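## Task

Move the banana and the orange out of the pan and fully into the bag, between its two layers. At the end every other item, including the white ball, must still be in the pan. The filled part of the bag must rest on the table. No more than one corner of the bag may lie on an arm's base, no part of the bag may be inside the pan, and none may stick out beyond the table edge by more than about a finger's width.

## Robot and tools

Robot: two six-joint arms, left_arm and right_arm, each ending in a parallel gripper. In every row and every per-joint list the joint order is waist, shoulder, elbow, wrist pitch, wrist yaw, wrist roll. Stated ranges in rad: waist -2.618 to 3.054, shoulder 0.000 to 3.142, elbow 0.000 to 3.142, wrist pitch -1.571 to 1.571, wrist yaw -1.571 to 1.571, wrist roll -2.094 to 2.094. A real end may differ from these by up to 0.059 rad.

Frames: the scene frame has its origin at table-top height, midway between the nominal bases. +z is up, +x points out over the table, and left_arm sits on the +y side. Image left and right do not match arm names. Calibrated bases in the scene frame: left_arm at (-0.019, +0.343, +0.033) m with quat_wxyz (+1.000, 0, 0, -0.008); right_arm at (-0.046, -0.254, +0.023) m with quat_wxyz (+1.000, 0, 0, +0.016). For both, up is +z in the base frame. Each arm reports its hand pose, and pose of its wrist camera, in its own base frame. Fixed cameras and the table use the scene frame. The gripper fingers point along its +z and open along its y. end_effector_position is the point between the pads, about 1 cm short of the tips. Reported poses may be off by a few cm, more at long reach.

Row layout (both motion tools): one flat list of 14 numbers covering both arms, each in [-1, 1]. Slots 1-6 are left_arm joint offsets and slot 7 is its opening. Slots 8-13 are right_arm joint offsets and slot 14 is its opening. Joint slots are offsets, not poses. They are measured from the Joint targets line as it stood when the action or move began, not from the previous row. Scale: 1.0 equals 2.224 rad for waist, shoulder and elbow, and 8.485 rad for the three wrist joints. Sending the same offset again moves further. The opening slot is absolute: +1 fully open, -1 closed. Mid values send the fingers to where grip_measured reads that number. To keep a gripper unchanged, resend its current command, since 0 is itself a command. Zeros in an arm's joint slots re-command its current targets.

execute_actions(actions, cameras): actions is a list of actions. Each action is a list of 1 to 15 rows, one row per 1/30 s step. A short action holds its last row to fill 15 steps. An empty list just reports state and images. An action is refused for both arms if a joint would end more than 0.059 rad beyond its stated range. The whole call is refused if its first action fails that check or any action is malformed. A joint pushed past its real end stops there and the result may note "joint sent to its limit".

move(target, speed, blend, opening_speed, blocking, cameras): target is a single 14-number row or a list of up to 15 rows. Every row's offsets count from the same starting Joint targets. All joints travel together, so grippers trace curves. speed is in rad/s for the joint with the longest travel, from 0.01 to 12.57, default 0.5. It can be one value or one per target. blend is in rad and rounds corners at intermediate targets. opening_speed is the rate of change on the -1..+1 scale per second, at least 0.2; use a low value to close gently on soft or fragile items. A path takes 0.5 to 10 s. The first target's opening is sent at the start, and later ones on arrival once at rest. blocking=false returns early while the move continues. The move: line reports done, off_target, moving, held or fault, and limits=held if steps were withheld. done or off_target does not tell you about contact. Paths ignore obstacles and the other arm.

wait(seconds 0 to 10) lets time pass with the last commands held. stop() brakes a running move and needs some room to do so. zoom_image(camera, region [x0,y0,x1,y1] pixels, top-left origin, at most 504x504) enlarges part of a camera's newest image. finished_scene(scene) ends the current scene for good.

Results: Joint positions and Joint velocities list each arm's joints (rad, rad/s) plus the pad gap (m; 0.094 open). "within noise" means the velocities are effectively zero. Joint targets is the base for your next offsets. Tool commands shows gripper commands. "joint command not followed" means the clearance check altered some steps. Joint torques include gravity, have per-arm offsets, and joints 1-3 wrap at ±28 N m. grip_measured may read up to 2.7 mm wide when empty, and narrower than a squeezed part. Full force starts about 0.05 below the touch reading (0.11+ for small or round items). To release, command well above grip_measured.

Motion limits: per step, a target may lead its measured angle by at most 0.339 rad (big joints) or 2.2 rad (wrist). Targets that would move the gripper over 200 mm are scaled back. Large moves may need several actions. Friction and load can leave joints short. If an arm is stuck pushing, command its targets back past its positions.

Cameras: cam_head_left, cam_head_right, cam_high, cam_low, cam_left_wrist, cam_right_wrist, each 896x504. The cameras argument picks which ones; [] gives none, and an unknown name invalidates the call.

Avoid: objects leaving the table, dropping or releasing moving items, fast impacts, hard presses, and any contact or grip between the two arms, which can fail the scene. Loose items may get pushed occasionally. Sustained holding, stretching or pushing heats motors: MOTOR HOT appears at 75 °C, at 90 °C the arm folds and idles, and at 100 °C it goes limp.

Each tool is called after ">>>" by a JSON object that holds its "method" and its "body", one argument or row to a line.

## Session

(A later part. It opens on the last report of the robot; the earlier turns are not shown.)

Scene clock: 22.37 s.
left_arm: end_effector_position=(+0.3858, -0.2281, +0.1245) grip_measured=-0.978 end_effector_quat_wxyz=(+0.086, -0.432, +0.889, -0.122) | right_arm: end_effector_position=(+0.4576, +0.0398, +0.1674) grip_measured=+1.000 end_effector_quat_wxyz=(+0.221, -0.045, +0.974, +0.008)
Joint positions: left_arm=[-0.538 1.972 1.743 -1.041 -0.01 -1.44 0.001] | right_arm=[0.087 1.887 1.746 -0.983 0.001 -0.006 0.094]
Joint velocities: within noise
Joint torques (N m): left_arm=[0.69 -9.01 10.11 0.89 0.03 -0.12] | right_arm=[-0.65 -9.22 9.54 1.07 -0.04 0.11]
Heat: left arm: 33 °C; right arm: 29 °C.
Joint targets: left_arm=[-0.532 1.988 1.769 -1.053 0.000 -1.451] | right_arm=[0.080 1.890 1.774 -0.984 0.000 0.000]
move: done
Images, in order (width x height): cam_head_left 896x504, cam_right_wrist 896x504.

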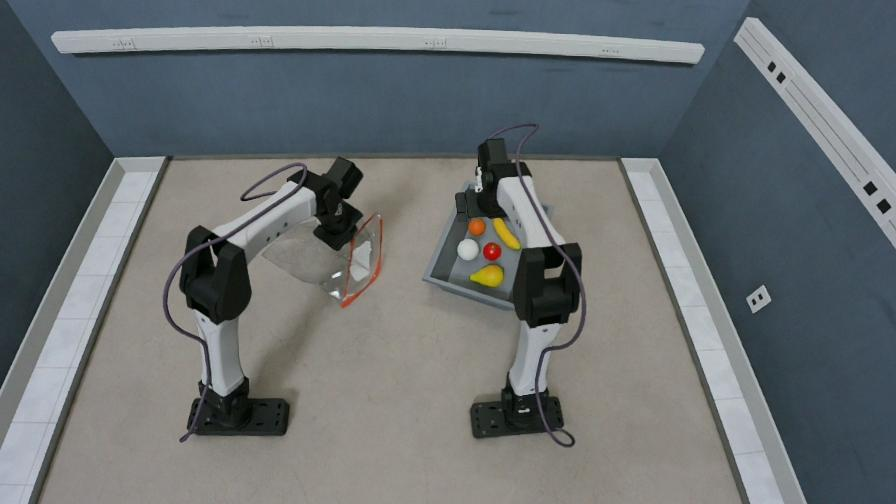

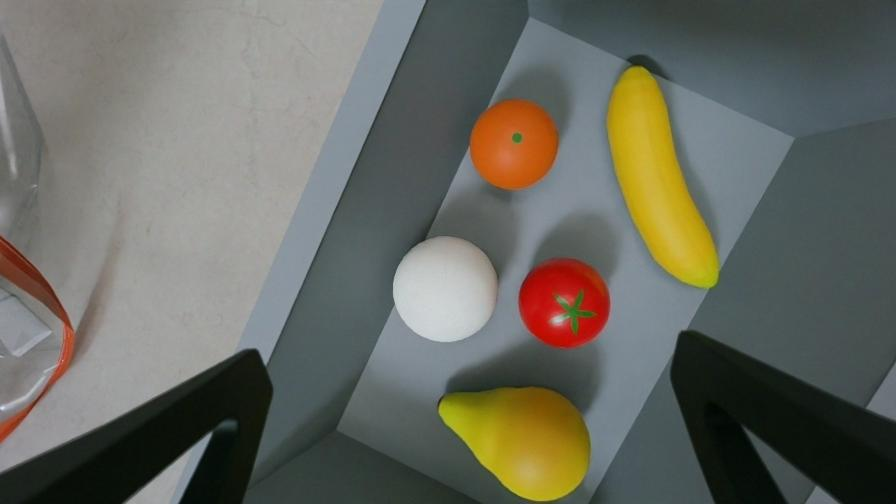

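>>> {"method": "move", "body": {
  "target": [0,0,0,0,0,0,-1,-0.0261,0.2514,0.3309,-0.0443,0,-0.1344,0.6],
  "speed": 0.5,
  "cameras": ["cam_head_left","cam_right_wrist","cam_high"]
}}

Scene clock: 26.50 s.
left_arm: end_effector_position=(+0.3858, -0.2281, +0.1245) grip_measured=-0.978 end_effector_quat_wxyz=(+0.086, -0.432, +0.889, -0.122) | right_arm: end_effector_position=(+0.5263, +0.0150, +0.1188) grip_measured=+0.601 end_effector_quat_wxyz=(+0.111, -0.544, +0.829, -0.069)
Joint positions: left_arm=[-0.538 1.972 1.743 -1.041 -0.01 -1.44 0.001] | right_arm=[0.029 2.436 2.483 -1.356 0.001 -1.132 0.075]
Joint velocities: within noise
Joint torques (N m): left_arm=[0.66 -8.99 10.1 0.9 0.03 -0.12] | right_arm=[-0.64 -11.73 8.87 0.74 -0.09 0.03]
Heat: left arm: 33 °C; right arm: 30 °C.
Joint targets: left_arm=[-0.532 1.988 1.769 -1.053 0.000 -1.451] | right_arm=[0.022 2.449 2.510 -1.360 0.000 -1.140]
move: done
Images, in order (width x height): cam_head_left 896x504, cam_high 896x504, cam_right_wrist 896x504.

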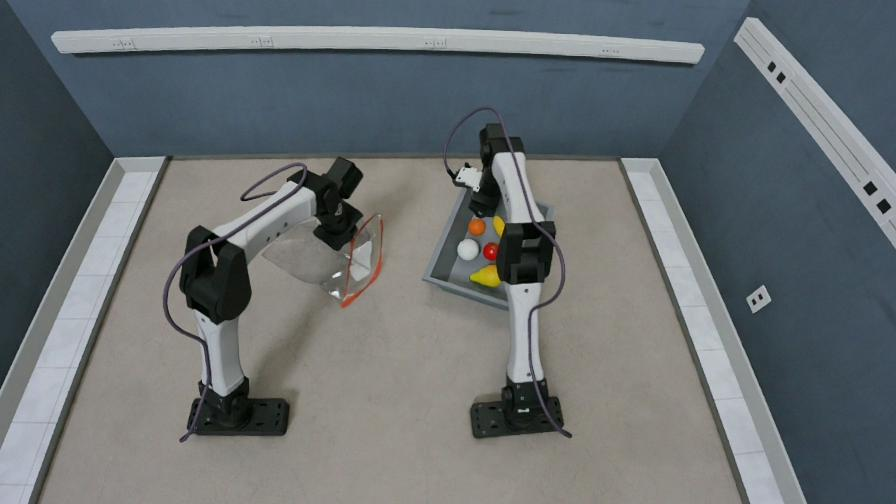

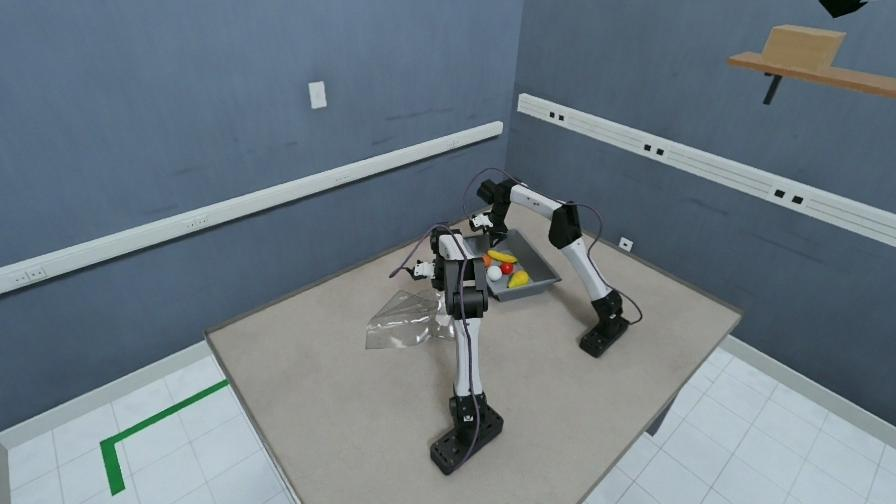

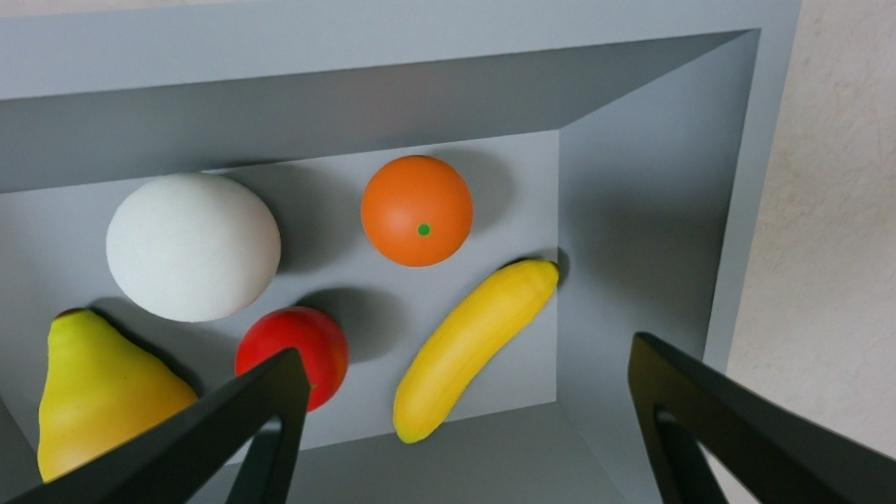

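>>> {"method": "move", "body": {
  "target": [0,0,0,0,0,0,-1,0.0017,0.002,-0.1212,0.0322,0,0,0.5],
  "speed": 0.3,
  "cameras": ["cam_right_wrist"]
}}

Scene clock: 28.70 s.
left_arm: end_effector_position=(+0.3858, -0.2281, +0.1245) grip_measured=-0.978 end_effector_quat_wxyz=(+0.086, -0.432, +0.889, -0.122) | right_arm: end_effector_position=(+0.5395, +0.0153, +0.0570) grip_measured=+0.501 end_effector_quat_wxyz=(+0.115, -0.544, +0.828, -0.071)
Joint positions: left_arm=[-0.538 1.972 1.743 -1.041 -0.01 -1.44 0.001] | right_arm=[0.029 2.442 2.243 -1.101 0.001 -1.133 0.071]
Joint velocities: within noise
Joint torques (N m): left_arm=[0.69 -9.03 10.13 0.88 0.02 -0.11] | right_arm=[-0.24 -12.12 6.38 0.91 -0.09 -0.01]
Heat: left arm: 33 °C; right arm: 31 °C.
Joint targets: left_arm=[-0.532 1.988 1.769 -1.053 0.000 -1.451] | right_arm=[0.026 2.454 2.241 -1.086 0.000 -1.140]
move: done
Images, in order (width x height): cam_right_wrist 896x504.

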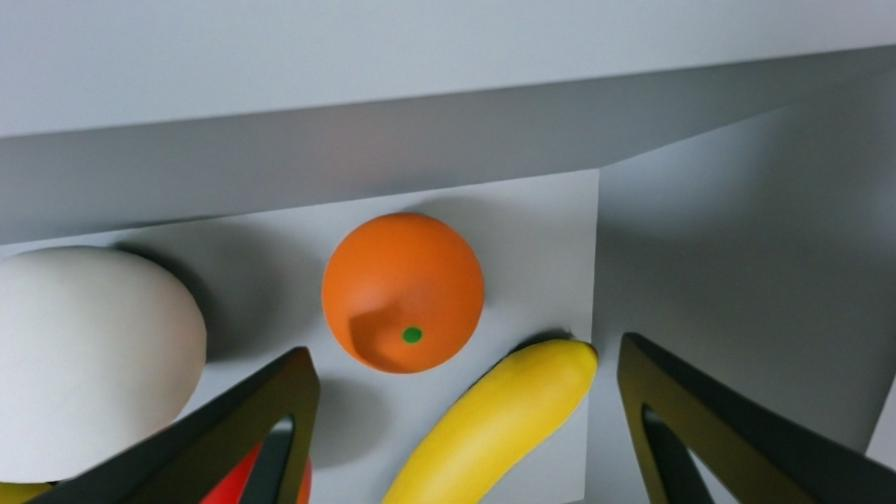

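>>> {"method": "move", "body": {
  "target": [
    [0,0,0,0,0,0,-1,0.0034,-0.0432,-0.0832,0.0104,0,0,0.5],
    [0,0,0,0,0,0,-1,0.0034,-0.0038,-0.0942,0.0236,0,0,0.5]
  ],
  "speed": 0.2,
  "cameras": ["cam_right_wrist"]
}}

Scene clock: 31.27 s.
left_arm: end_effector_position=(+0.3858, -0.2281, +0.1245) grip_measured=-0.978 end_effector_quat_wxyz=(+0.086, -0.432, +0.889, -0.122) | right_arm: end_effector_position=(+0.5362, +0.0152, +0.0126) grip_measured=+0.501 end_effector_quat_wxyz=(+0.118, -0.543, +0.828, -0.073)
Joint positions: left_arm=[-0.538 1.972 1.743 -1.041 -0.01 -1.44 0.001] | right_arm=[0.029 2.426 2.035 -0.901 0.001 -1.133 0.071]
Joint velocities: within noise
Joint torques (N m): left_arm=[0.66 -9.01 10.1 0.9 0.02 -0.12] | right_arm=[0.49 -11.34 6.15 0.95 -0.09 -0.01]
Heat: left arm: 34 °C; right arm: 32 °C.
Joint targets: left_arm=[-0.532 1.988 1.769 -1.053 0.000 -1.451] | right_arm=[0.033 2.446 2.031 -0.886 0.000 -1.140]
move: done
Images, in order (width x height): cam_right_wrist 896x504.

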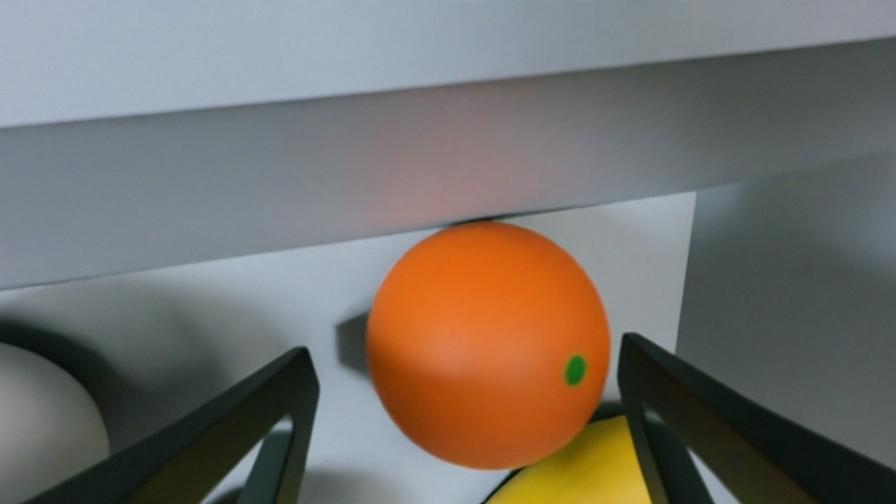

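>>> {"method": "move", "body": {
  "target": [0,0,0,0,0,0,-1,0,0,0,0,0,0,-0.35],
  "opening_speed": 0.35,
  "cameras": ["cam_right_wrist"]
}}

Scene clock: 34.07 s.
left_arm: end_effector_position=(+0.3858, -0.2281, +0.1245) grip_measured=-0.978 end_effector_quat_wxyz=(+0.086, -0.432, +0.889, -0.122) | right_arm: end_effector_position=(+0.5364, +0.0152, +0.0127) grip_measured=-0.213 end_effector_quat_wxyz=(+0.119, -0.544, +0.828, -0.074)
Joint positions: left_arm=[-0.538 1.972 1.743 -1.041 -0.01 -1.44 0.001] | right_arm=[0.029 2.426 2.035 -0.9 0.001 -1.134 0.037]
Joint velocities: within noise
Joint torques (N m): left_arm=[0.69 -9.02 10.1 0.9 0.03 -0.11] | right_arm=[0.49 -11.34 6.12 0.93 -0.09 -0.01]
Heat: left arm: 34 °C; right arm: 33 °C.
Joint targets: left_arm=[-0.532 1.988 1.769 -1.053 0.000 -1.451] | right_arm=[0.033 2.446 2.031 -0.886 0.000 -1.140]
move: done
Images, in order (width x height): cam_right_wrist 896x504.

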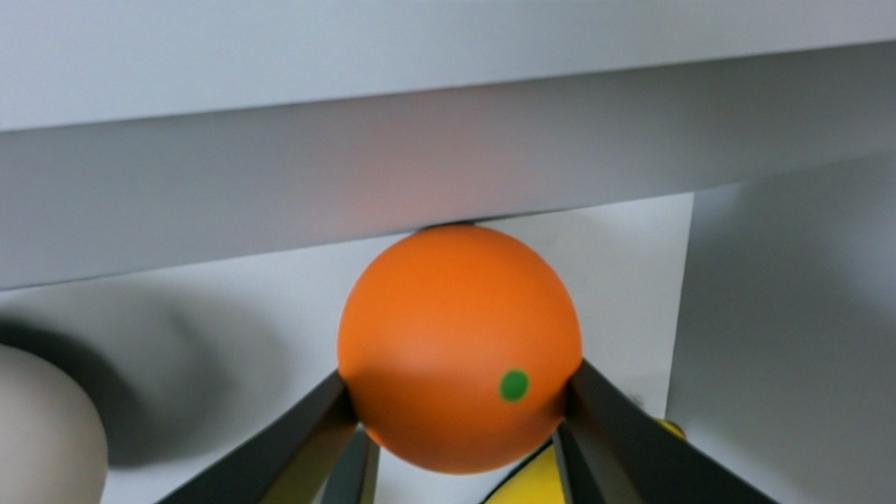

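>>> {"method": "move", "body": {
  "target": [
    [0,0,0,0,0,0,-1,0,0,0.2154,-0.0559,0,0,-0.35],
    [0,0,0,0,0,0,-1,0,-0.2455,0.076,-0.0488,0,0,-0.35],
    [0,0,0,0,0,0,-1,0.0,-0.6441,-0.5728,0.064,-0.0707,-0.0507,-0.35],
    [0,0,0,0,0,0,-1,0.12,-0.6441,-0.5728,0.064,-0.0707,-0.0507,-0.35]
  ],
  "speed": [0.35,0.7,0.9,0.7],
  "blend": 0.05,
  "cameras": ["cam_head_left","cam_right_wrist"]
}}

>>> {"method": "move", "body": {
  "target": [0,0,0,0,0,0,-1,0,0.4341,-0.0459,0.1552,0,0,-0.35],
  "speed": 0.5
}}

>>> {"method": "zoom_image", "body": {
  "camera": "cam_head_left",
  "region": [290, 180, 490, 360]
}}

>>> {"method": "zoom_image", "body": {
  "camera": "cam_low",
  "region": [280, 200, 560, 390]
}}

Scene clock: 39.53 s.
left_arm: end_effector_position=(+0.3858, -0.2281, +0.1245) grip_measured=-0.978 end_effector_quat_wxyz=(+0.086, -0.432, +0.889, -0.122) | right_arm: end_effector_position=(+0.2700, +0.1815, +0.2029) grip_measured=-0.226 end_effector_quat_wxyz=(-0.501, +0.763, -0.407, +0.047)
Joint positions: left_arm=[-0.538 1.972 1.743 -1.041 -0.01 -1.44 0.001] | right_arm=[0.294 1.032 0.759 -0.363 -0.59 -1.564 0.036]
Joint velocities: within noise
Joint torques (N m): left_arm=[0.65 -8.99 10.1 0.89 0.03 -0.12] | right_arm=[0.66 -4.29 7.19 1.75 -0.33 0.03]
Heat: left arm: 34 °C; right arm: 35 °C.
Joint targets: left_arm=[-0.532 1.988 1.769 -1.053 0.000 -1.451] | right_arm=[0.300 1.013 0.757 -0.343 -0.600 -1.571]
move: done
Images, in order (width x height): cam_head_left 896x504, cam_right_wrist 896x504.

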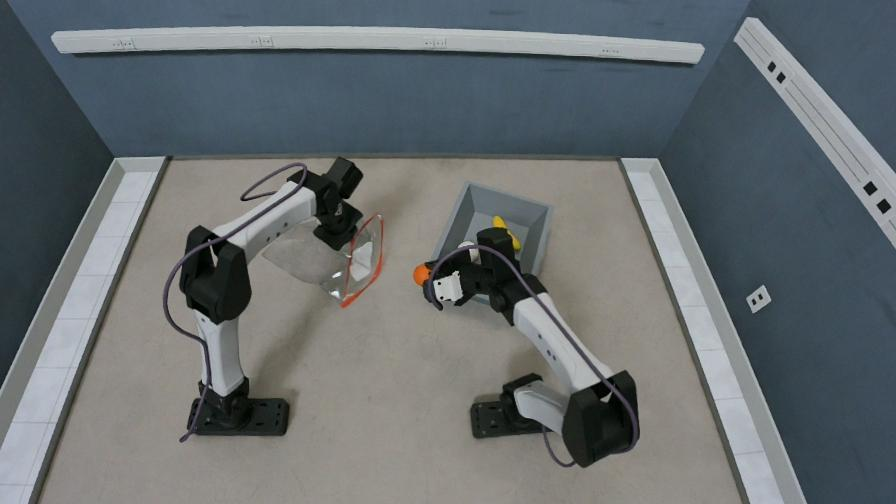

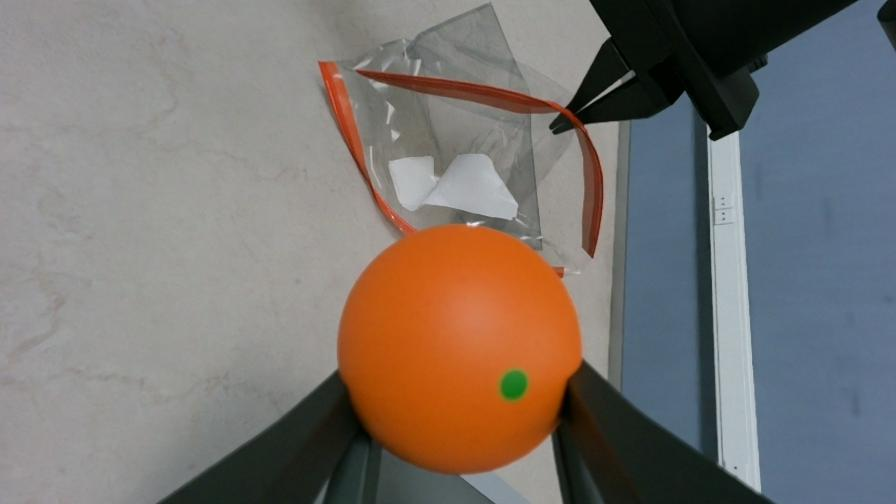

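Scene clock: 42.87 s.
left_arm: end_effector_position=(+0.3858, -0.2281, +0.1245) grip_measured=-0.978 end_effector_quat_wxyz=(+0.086, -0.432, +0.889, -0.122) | right_arm: end_effector_position=(+0.4079, +0.2272, +0.0970) grip_measured=-0.229 end_effector_quat_wxyz=(-0.618, +0.709, -0.296, +0.165)
Joint positions: left_arm=[-0.538 1.972 1.743 -1.041 -0.01 -1.44 0.001] | right_arm=[0.297 1.939 0.677 1.04 -0.606 -1.565 0.036]
Joint velocities: within noise
Joint torques (N m): left_arm=[0.65 -9.02 10.07 0.88 0.03 -0.12] | right_arm=[0.44 -4.57 2.73 1.08 -0.05 0.06]
Heat: left arm: 35 °C; right arm: 35 °C.
Joint targets: left_arm=[-0.532 1.988 1.769 -1.053 0.000 -1.451] | right_arm=[0.300 1.978 0.655 0.973 -0.600 -1.571]
move: off_target (right_arm); right_arm: the wrist pitch is farthest, 0.066 rad from its target

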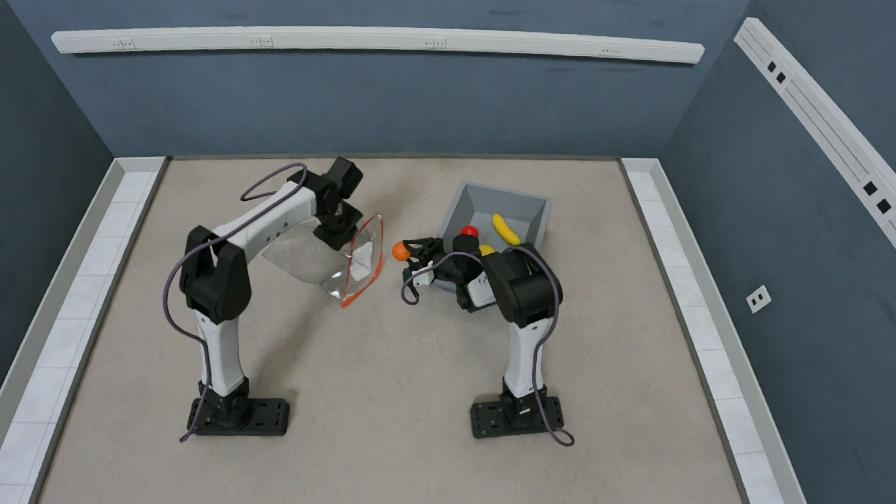

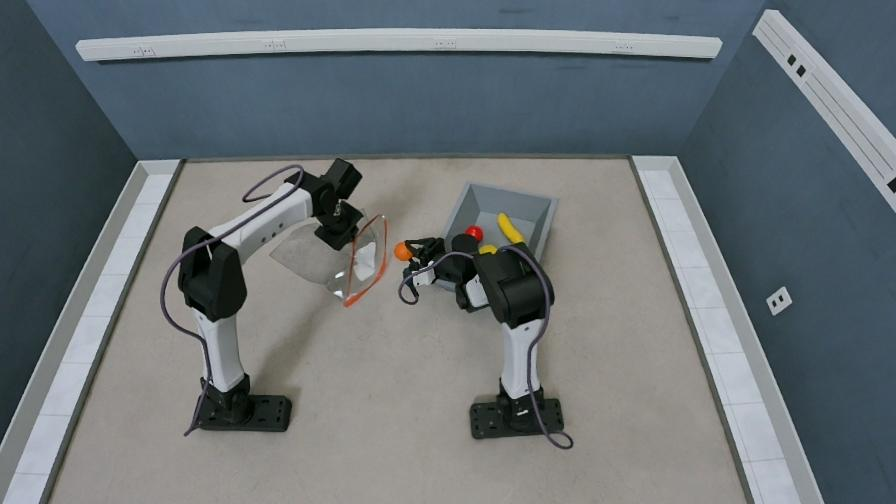

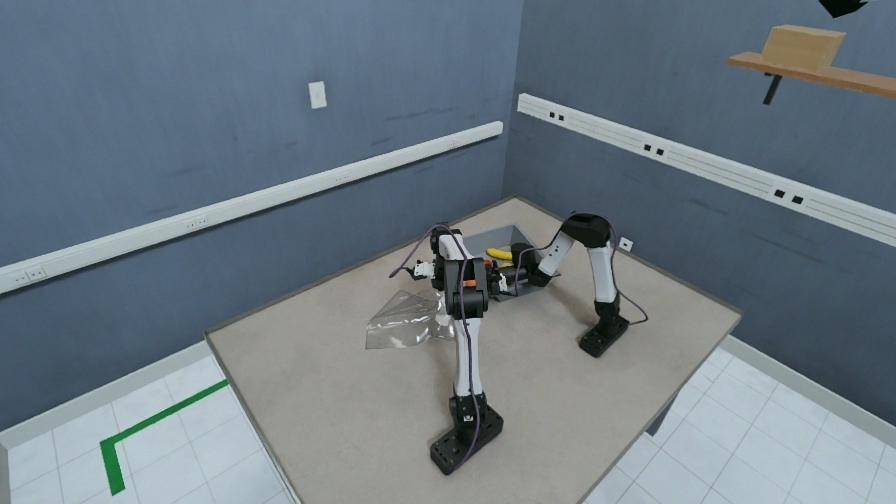

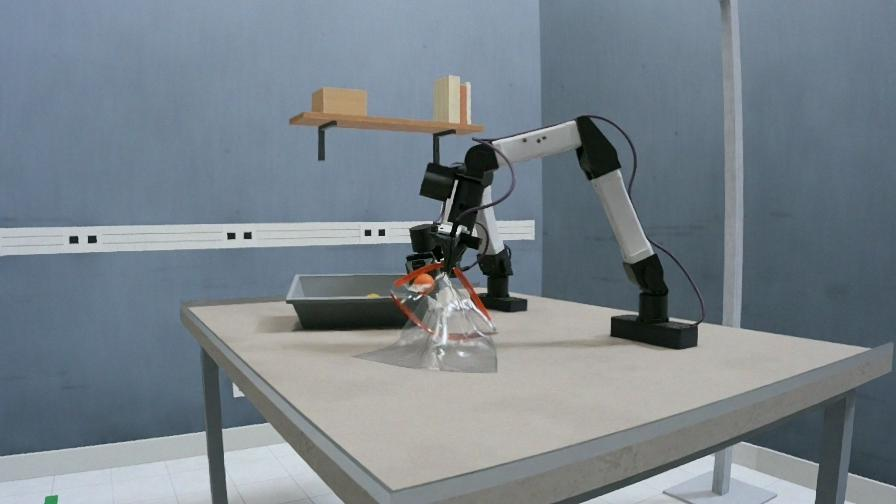

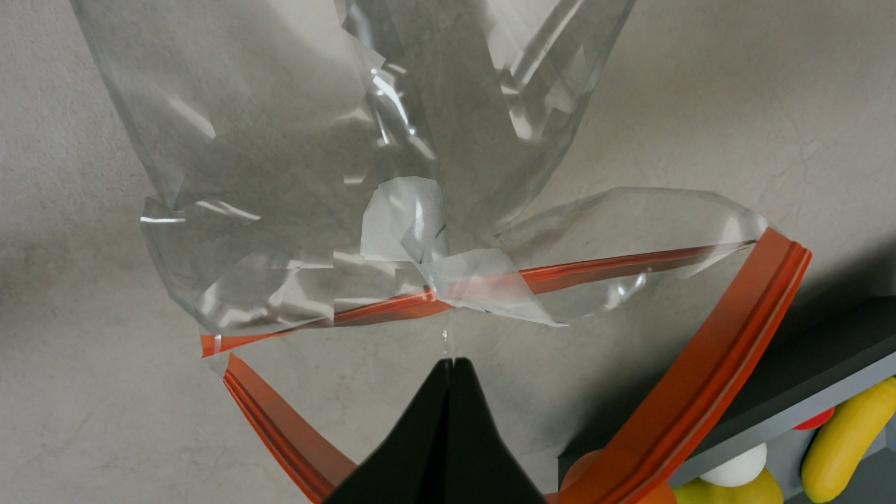

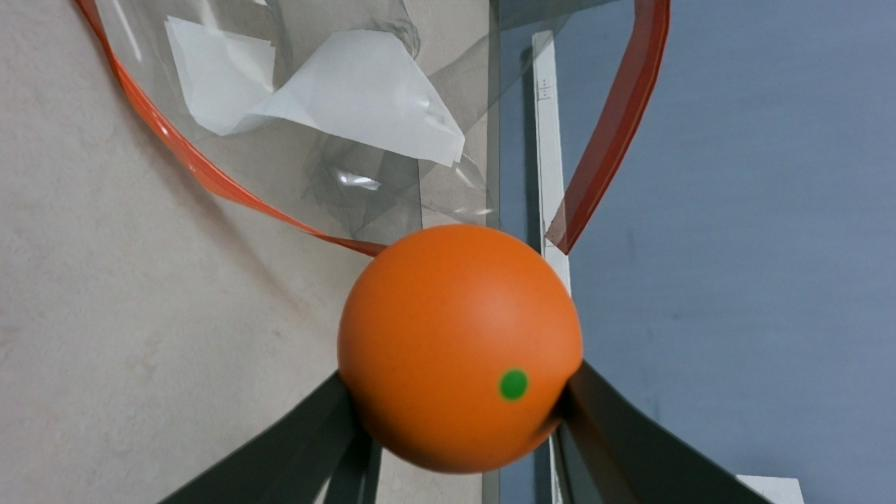

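Scaled by 2.520 from the camera's 896x504 image, which has a finer 1280x720 frame.

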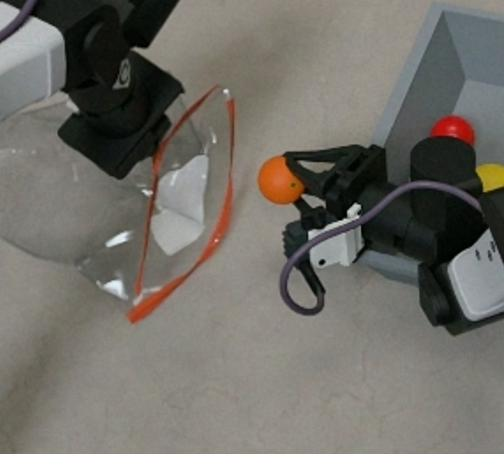

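Scaled by 1.800 from the camera's 896x504 image, which has a finer 1280x720 frame.

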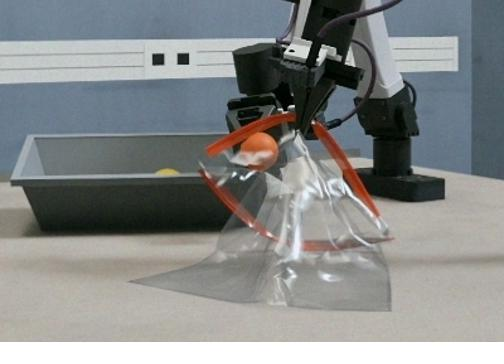

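>>> {"method": "move", "body": {
  "target": [
    [0,0,0,0,0,0,-1,0,-0.09,0,0,0,0,-0.35],
    [0,0,0,0,0,0,-1,0.0692,-0.09,0,0,0.0412,0,-0.35],
    [0,0,0,0,0,0,-1,0.0692,-0.006,-0.013,0.0019,0.0412,0,-0.35]
  ],
  "speed": 0.4,
  "cameras": ["cam_head_left","cam_low","cam_right_wrist"]
}}

>>> {"method": "zoom_image", "body": {
  "camera": "cam_head_left",
  "region": [290, 180, 490, 360]
}}

>>> {"method": "zoom_image", "body": {
  "camera": "cam_low",
  "region": [280, 200, 560, 390]
}}

Scene clock: 46.37 s.
left_arm: end_effector_position=(+0.3858, -0.2281, +0.1245) grip_measured=-0.978 end_effector_quat_wxyz=(+0.086, -0.432, +0.889, -0.122) | right_arm: end_effector_position=(+0.4070, +0.2482, +0.0944) grip_measured=-0.229 end_effector_quat_wxyz=(-0.584, +0.697, -0.337, +0.245)
Joint positions: left_arm=[-0.538 1.972 1.743 -1.041 -0.01 -1.44 0.001] | right_arm=[0.453 1.926 0.647 1.072 -0.264 -1.574 0.036]
Joint velocities: within noise
Joint torques (N m): left_arm=[0.66 -9.03 10.09 0.89 0.03 -0.11] | right_arm=[0.14 -4.53 2.88 1.11 0.06 0.14]
Heat: left arm: 35 °C; right arm: 35 °C.
Joint targets: left_arm=[-0.532 1.988 1.769 -1.053 0.000 -1.451] | right_arm=[0.454 1.965 0.626 0.990 -0.250 -1.570]
move: off_target (right_arm); right_arm: the wrist pitch is farthest, 0.083 rad from its target
Images, in order (width x height): cam_head_left 896x504, cam_low 896x504, cam_right_wrist 896x504.

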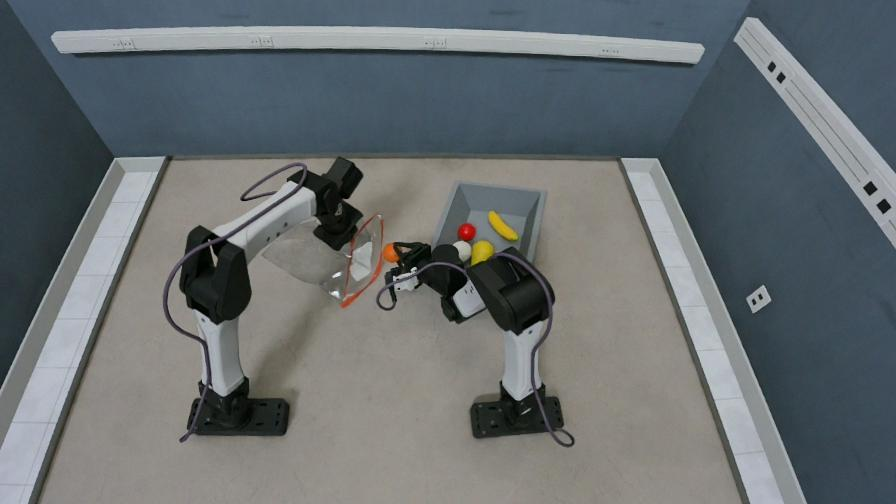

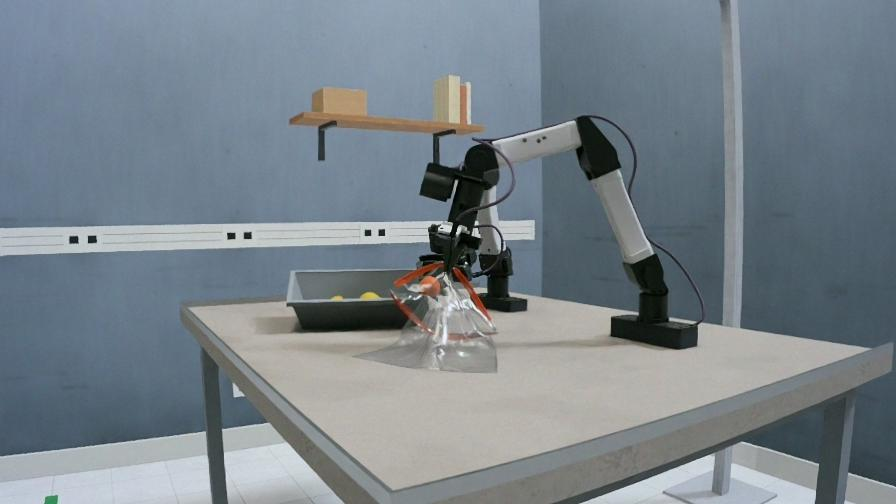

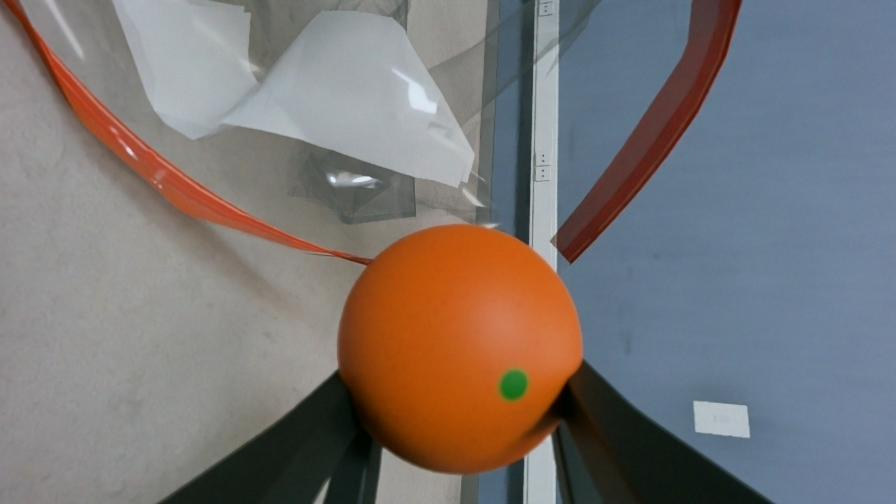

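Scaled by 2.520 from the camera's 896x504 image, which has a finer 1280x720 frame.

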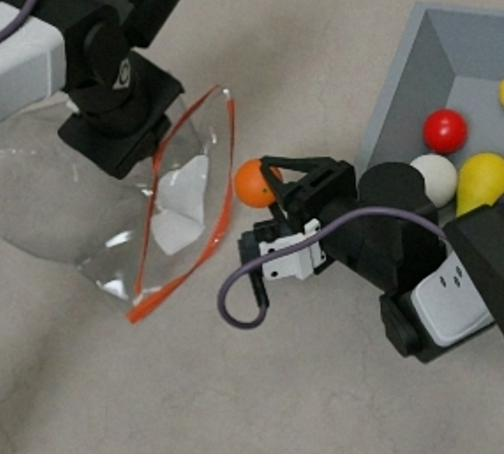

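Scaled by 1.800 from the camera's 896x504 image, which has a finer 1280x720 frame.

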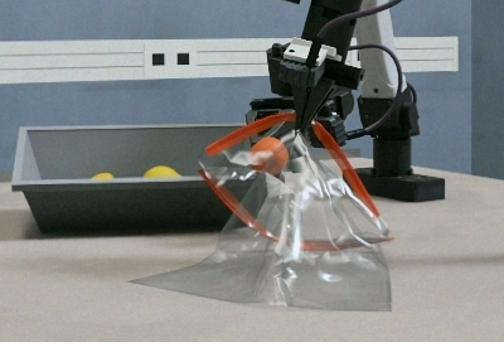

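>>> {"method": "move", "body": {
  "target": [
    [0,0,0,0,0,0,-1,0,-0.157,0,0.02,0,0,-0.35],
    [0,-0.1115,-0.1358,-0.0028,0,0,-1,0.05,-0.157,0,0.02,0,0,-0.35]
  ],
  "speed": 0.25
}}

>>> {"method": "zoom_image", "body": {
  "camera": "cam_head_left",
  "region": [290, 180, 560, 360]
}}

>>> {"method": "zoom_image", "body": {
  "camera": "cam_low",
  "region": [280, 200, 560, 390]
}}

Scene clock: 50.03 s.
left_arm: end_effector_position=(+0.3238, -0.1910, +0.1203) grip_measured=-0.978 end_effector_quat_wxyz=(+0.063, -0.434, +0.894, -0.087) | right_arm: end_effector_position=(+0.3655, +0.2796, +0.2296) grip_measured=-0.229 end_effector_quat_wxyz=(+0.690, -0.621, +0.235, -0.288)
Joint positions: left_arm=[-0.538 1.766 1.479 -1.067 -0.01 -1.44 0.001] | right_arm=[0.559 1.645 0.629 1.139 -0.253 -1.574 0.036]
Joint velocities: within noise
Joint torques (N m): left_arm=[0.66 -10.36 6.31 0.74 0.02 -0.12] | right_arm=[0.61 -9.06 5.71 2.04 0.02 0.15]
Heat: left arm: 35 °C; right arm: 35 °C.
Joint targets: left_arm=[-0.532 1.740 1.467 -1.076 0.000 -1.451] | right_arm=[0.565 1.616 0.626 1.159 -0.250 -1.570]
move: done

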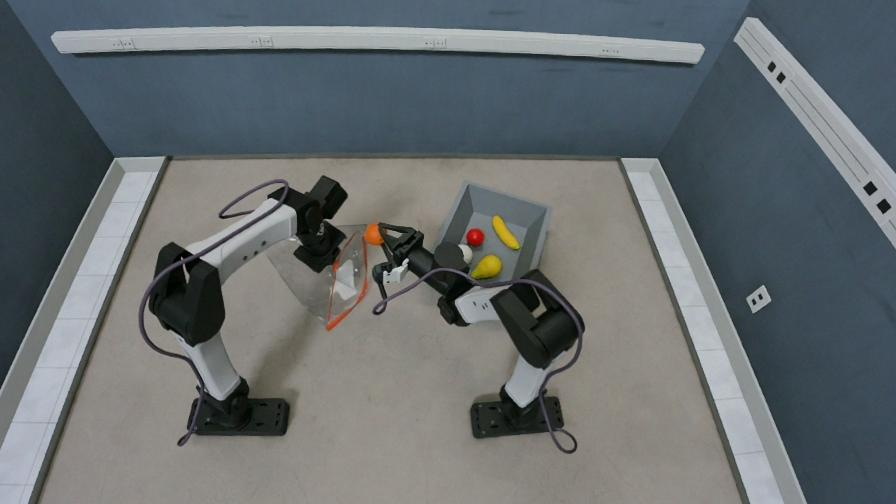

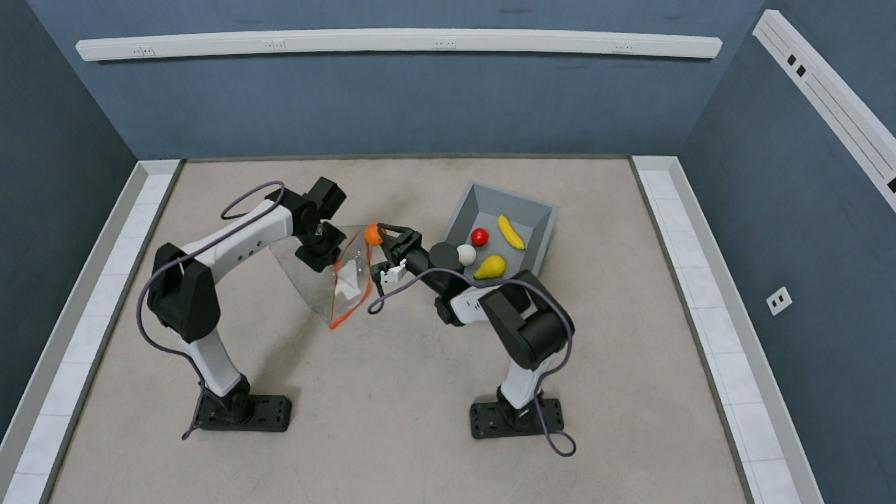

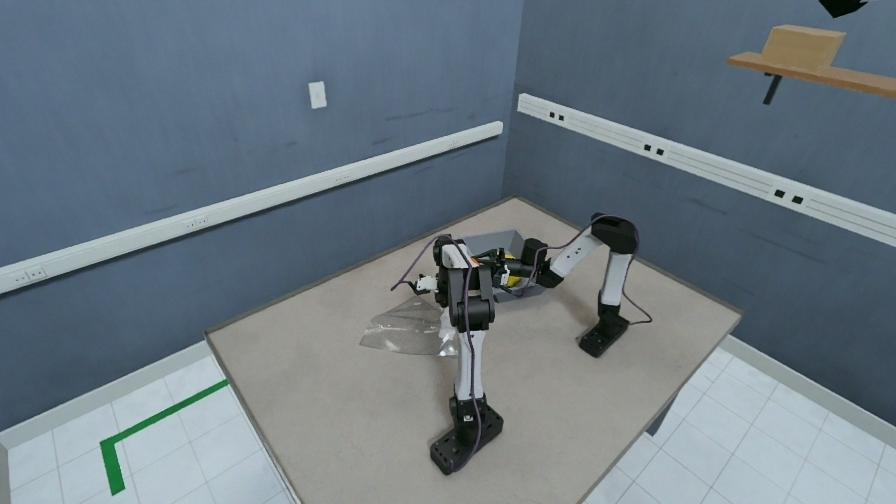

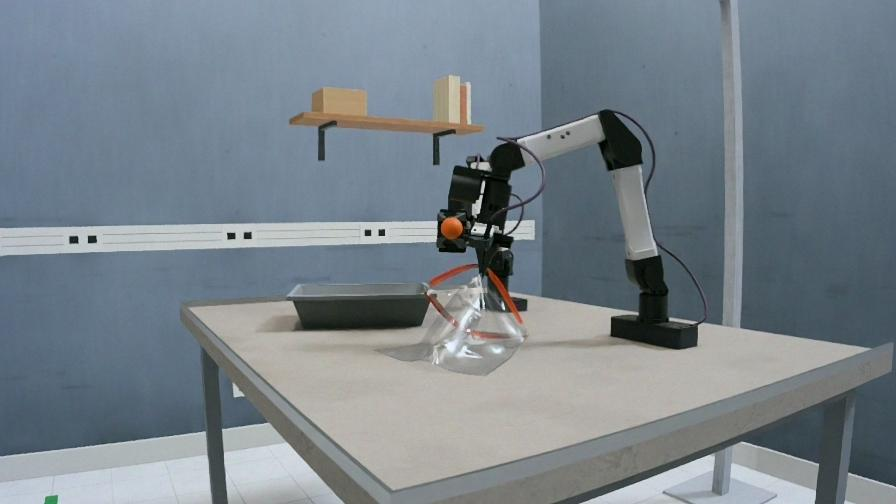

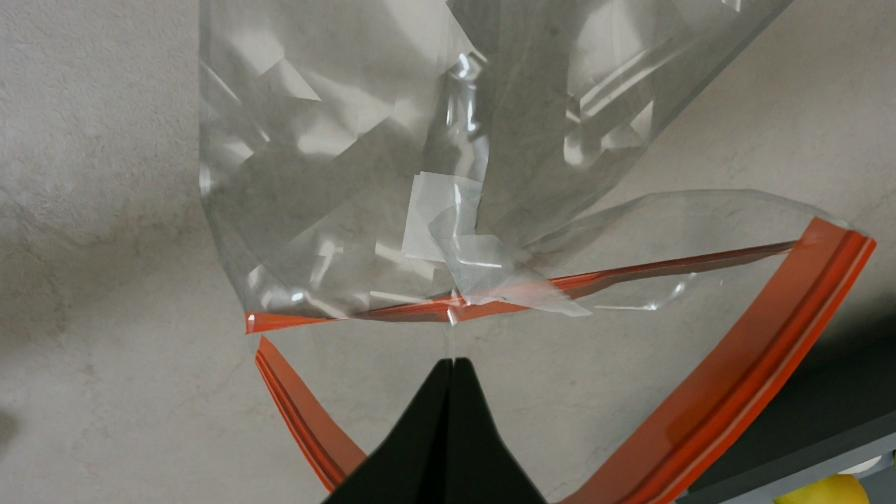

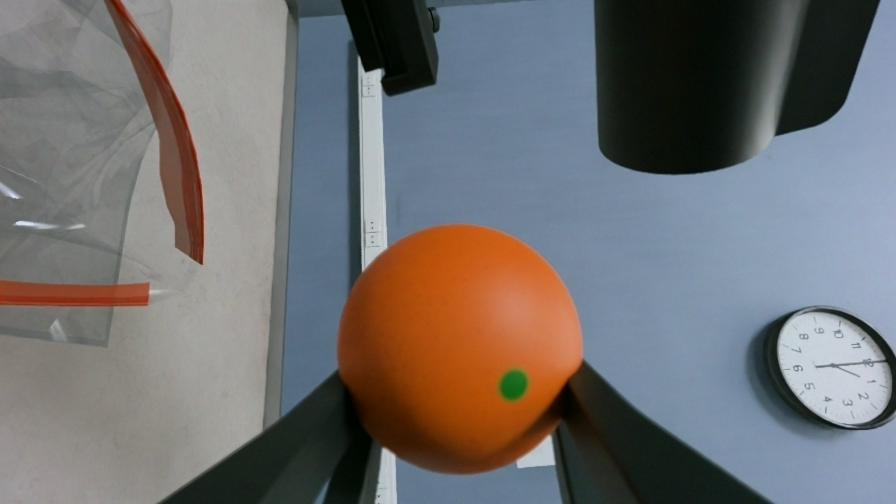

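Scaled by 1.867 from the camera's 896x504 image, which has a finer 1280x720 frame.

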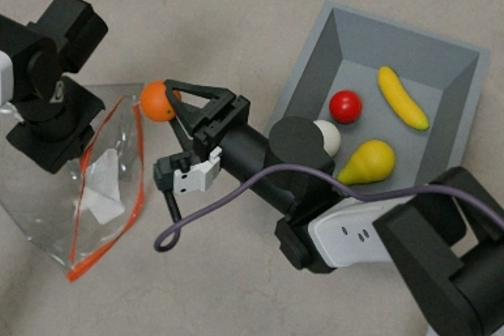

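Scaled by 1.800 from the camera's 896x504 image, which has a finer 1280x720 frame.

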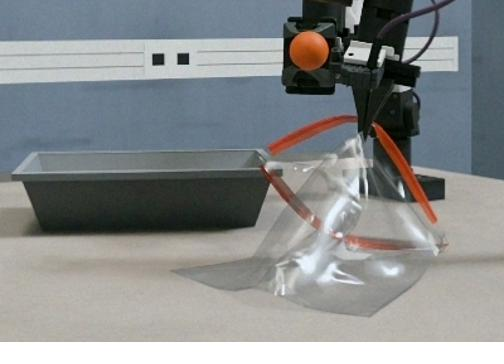

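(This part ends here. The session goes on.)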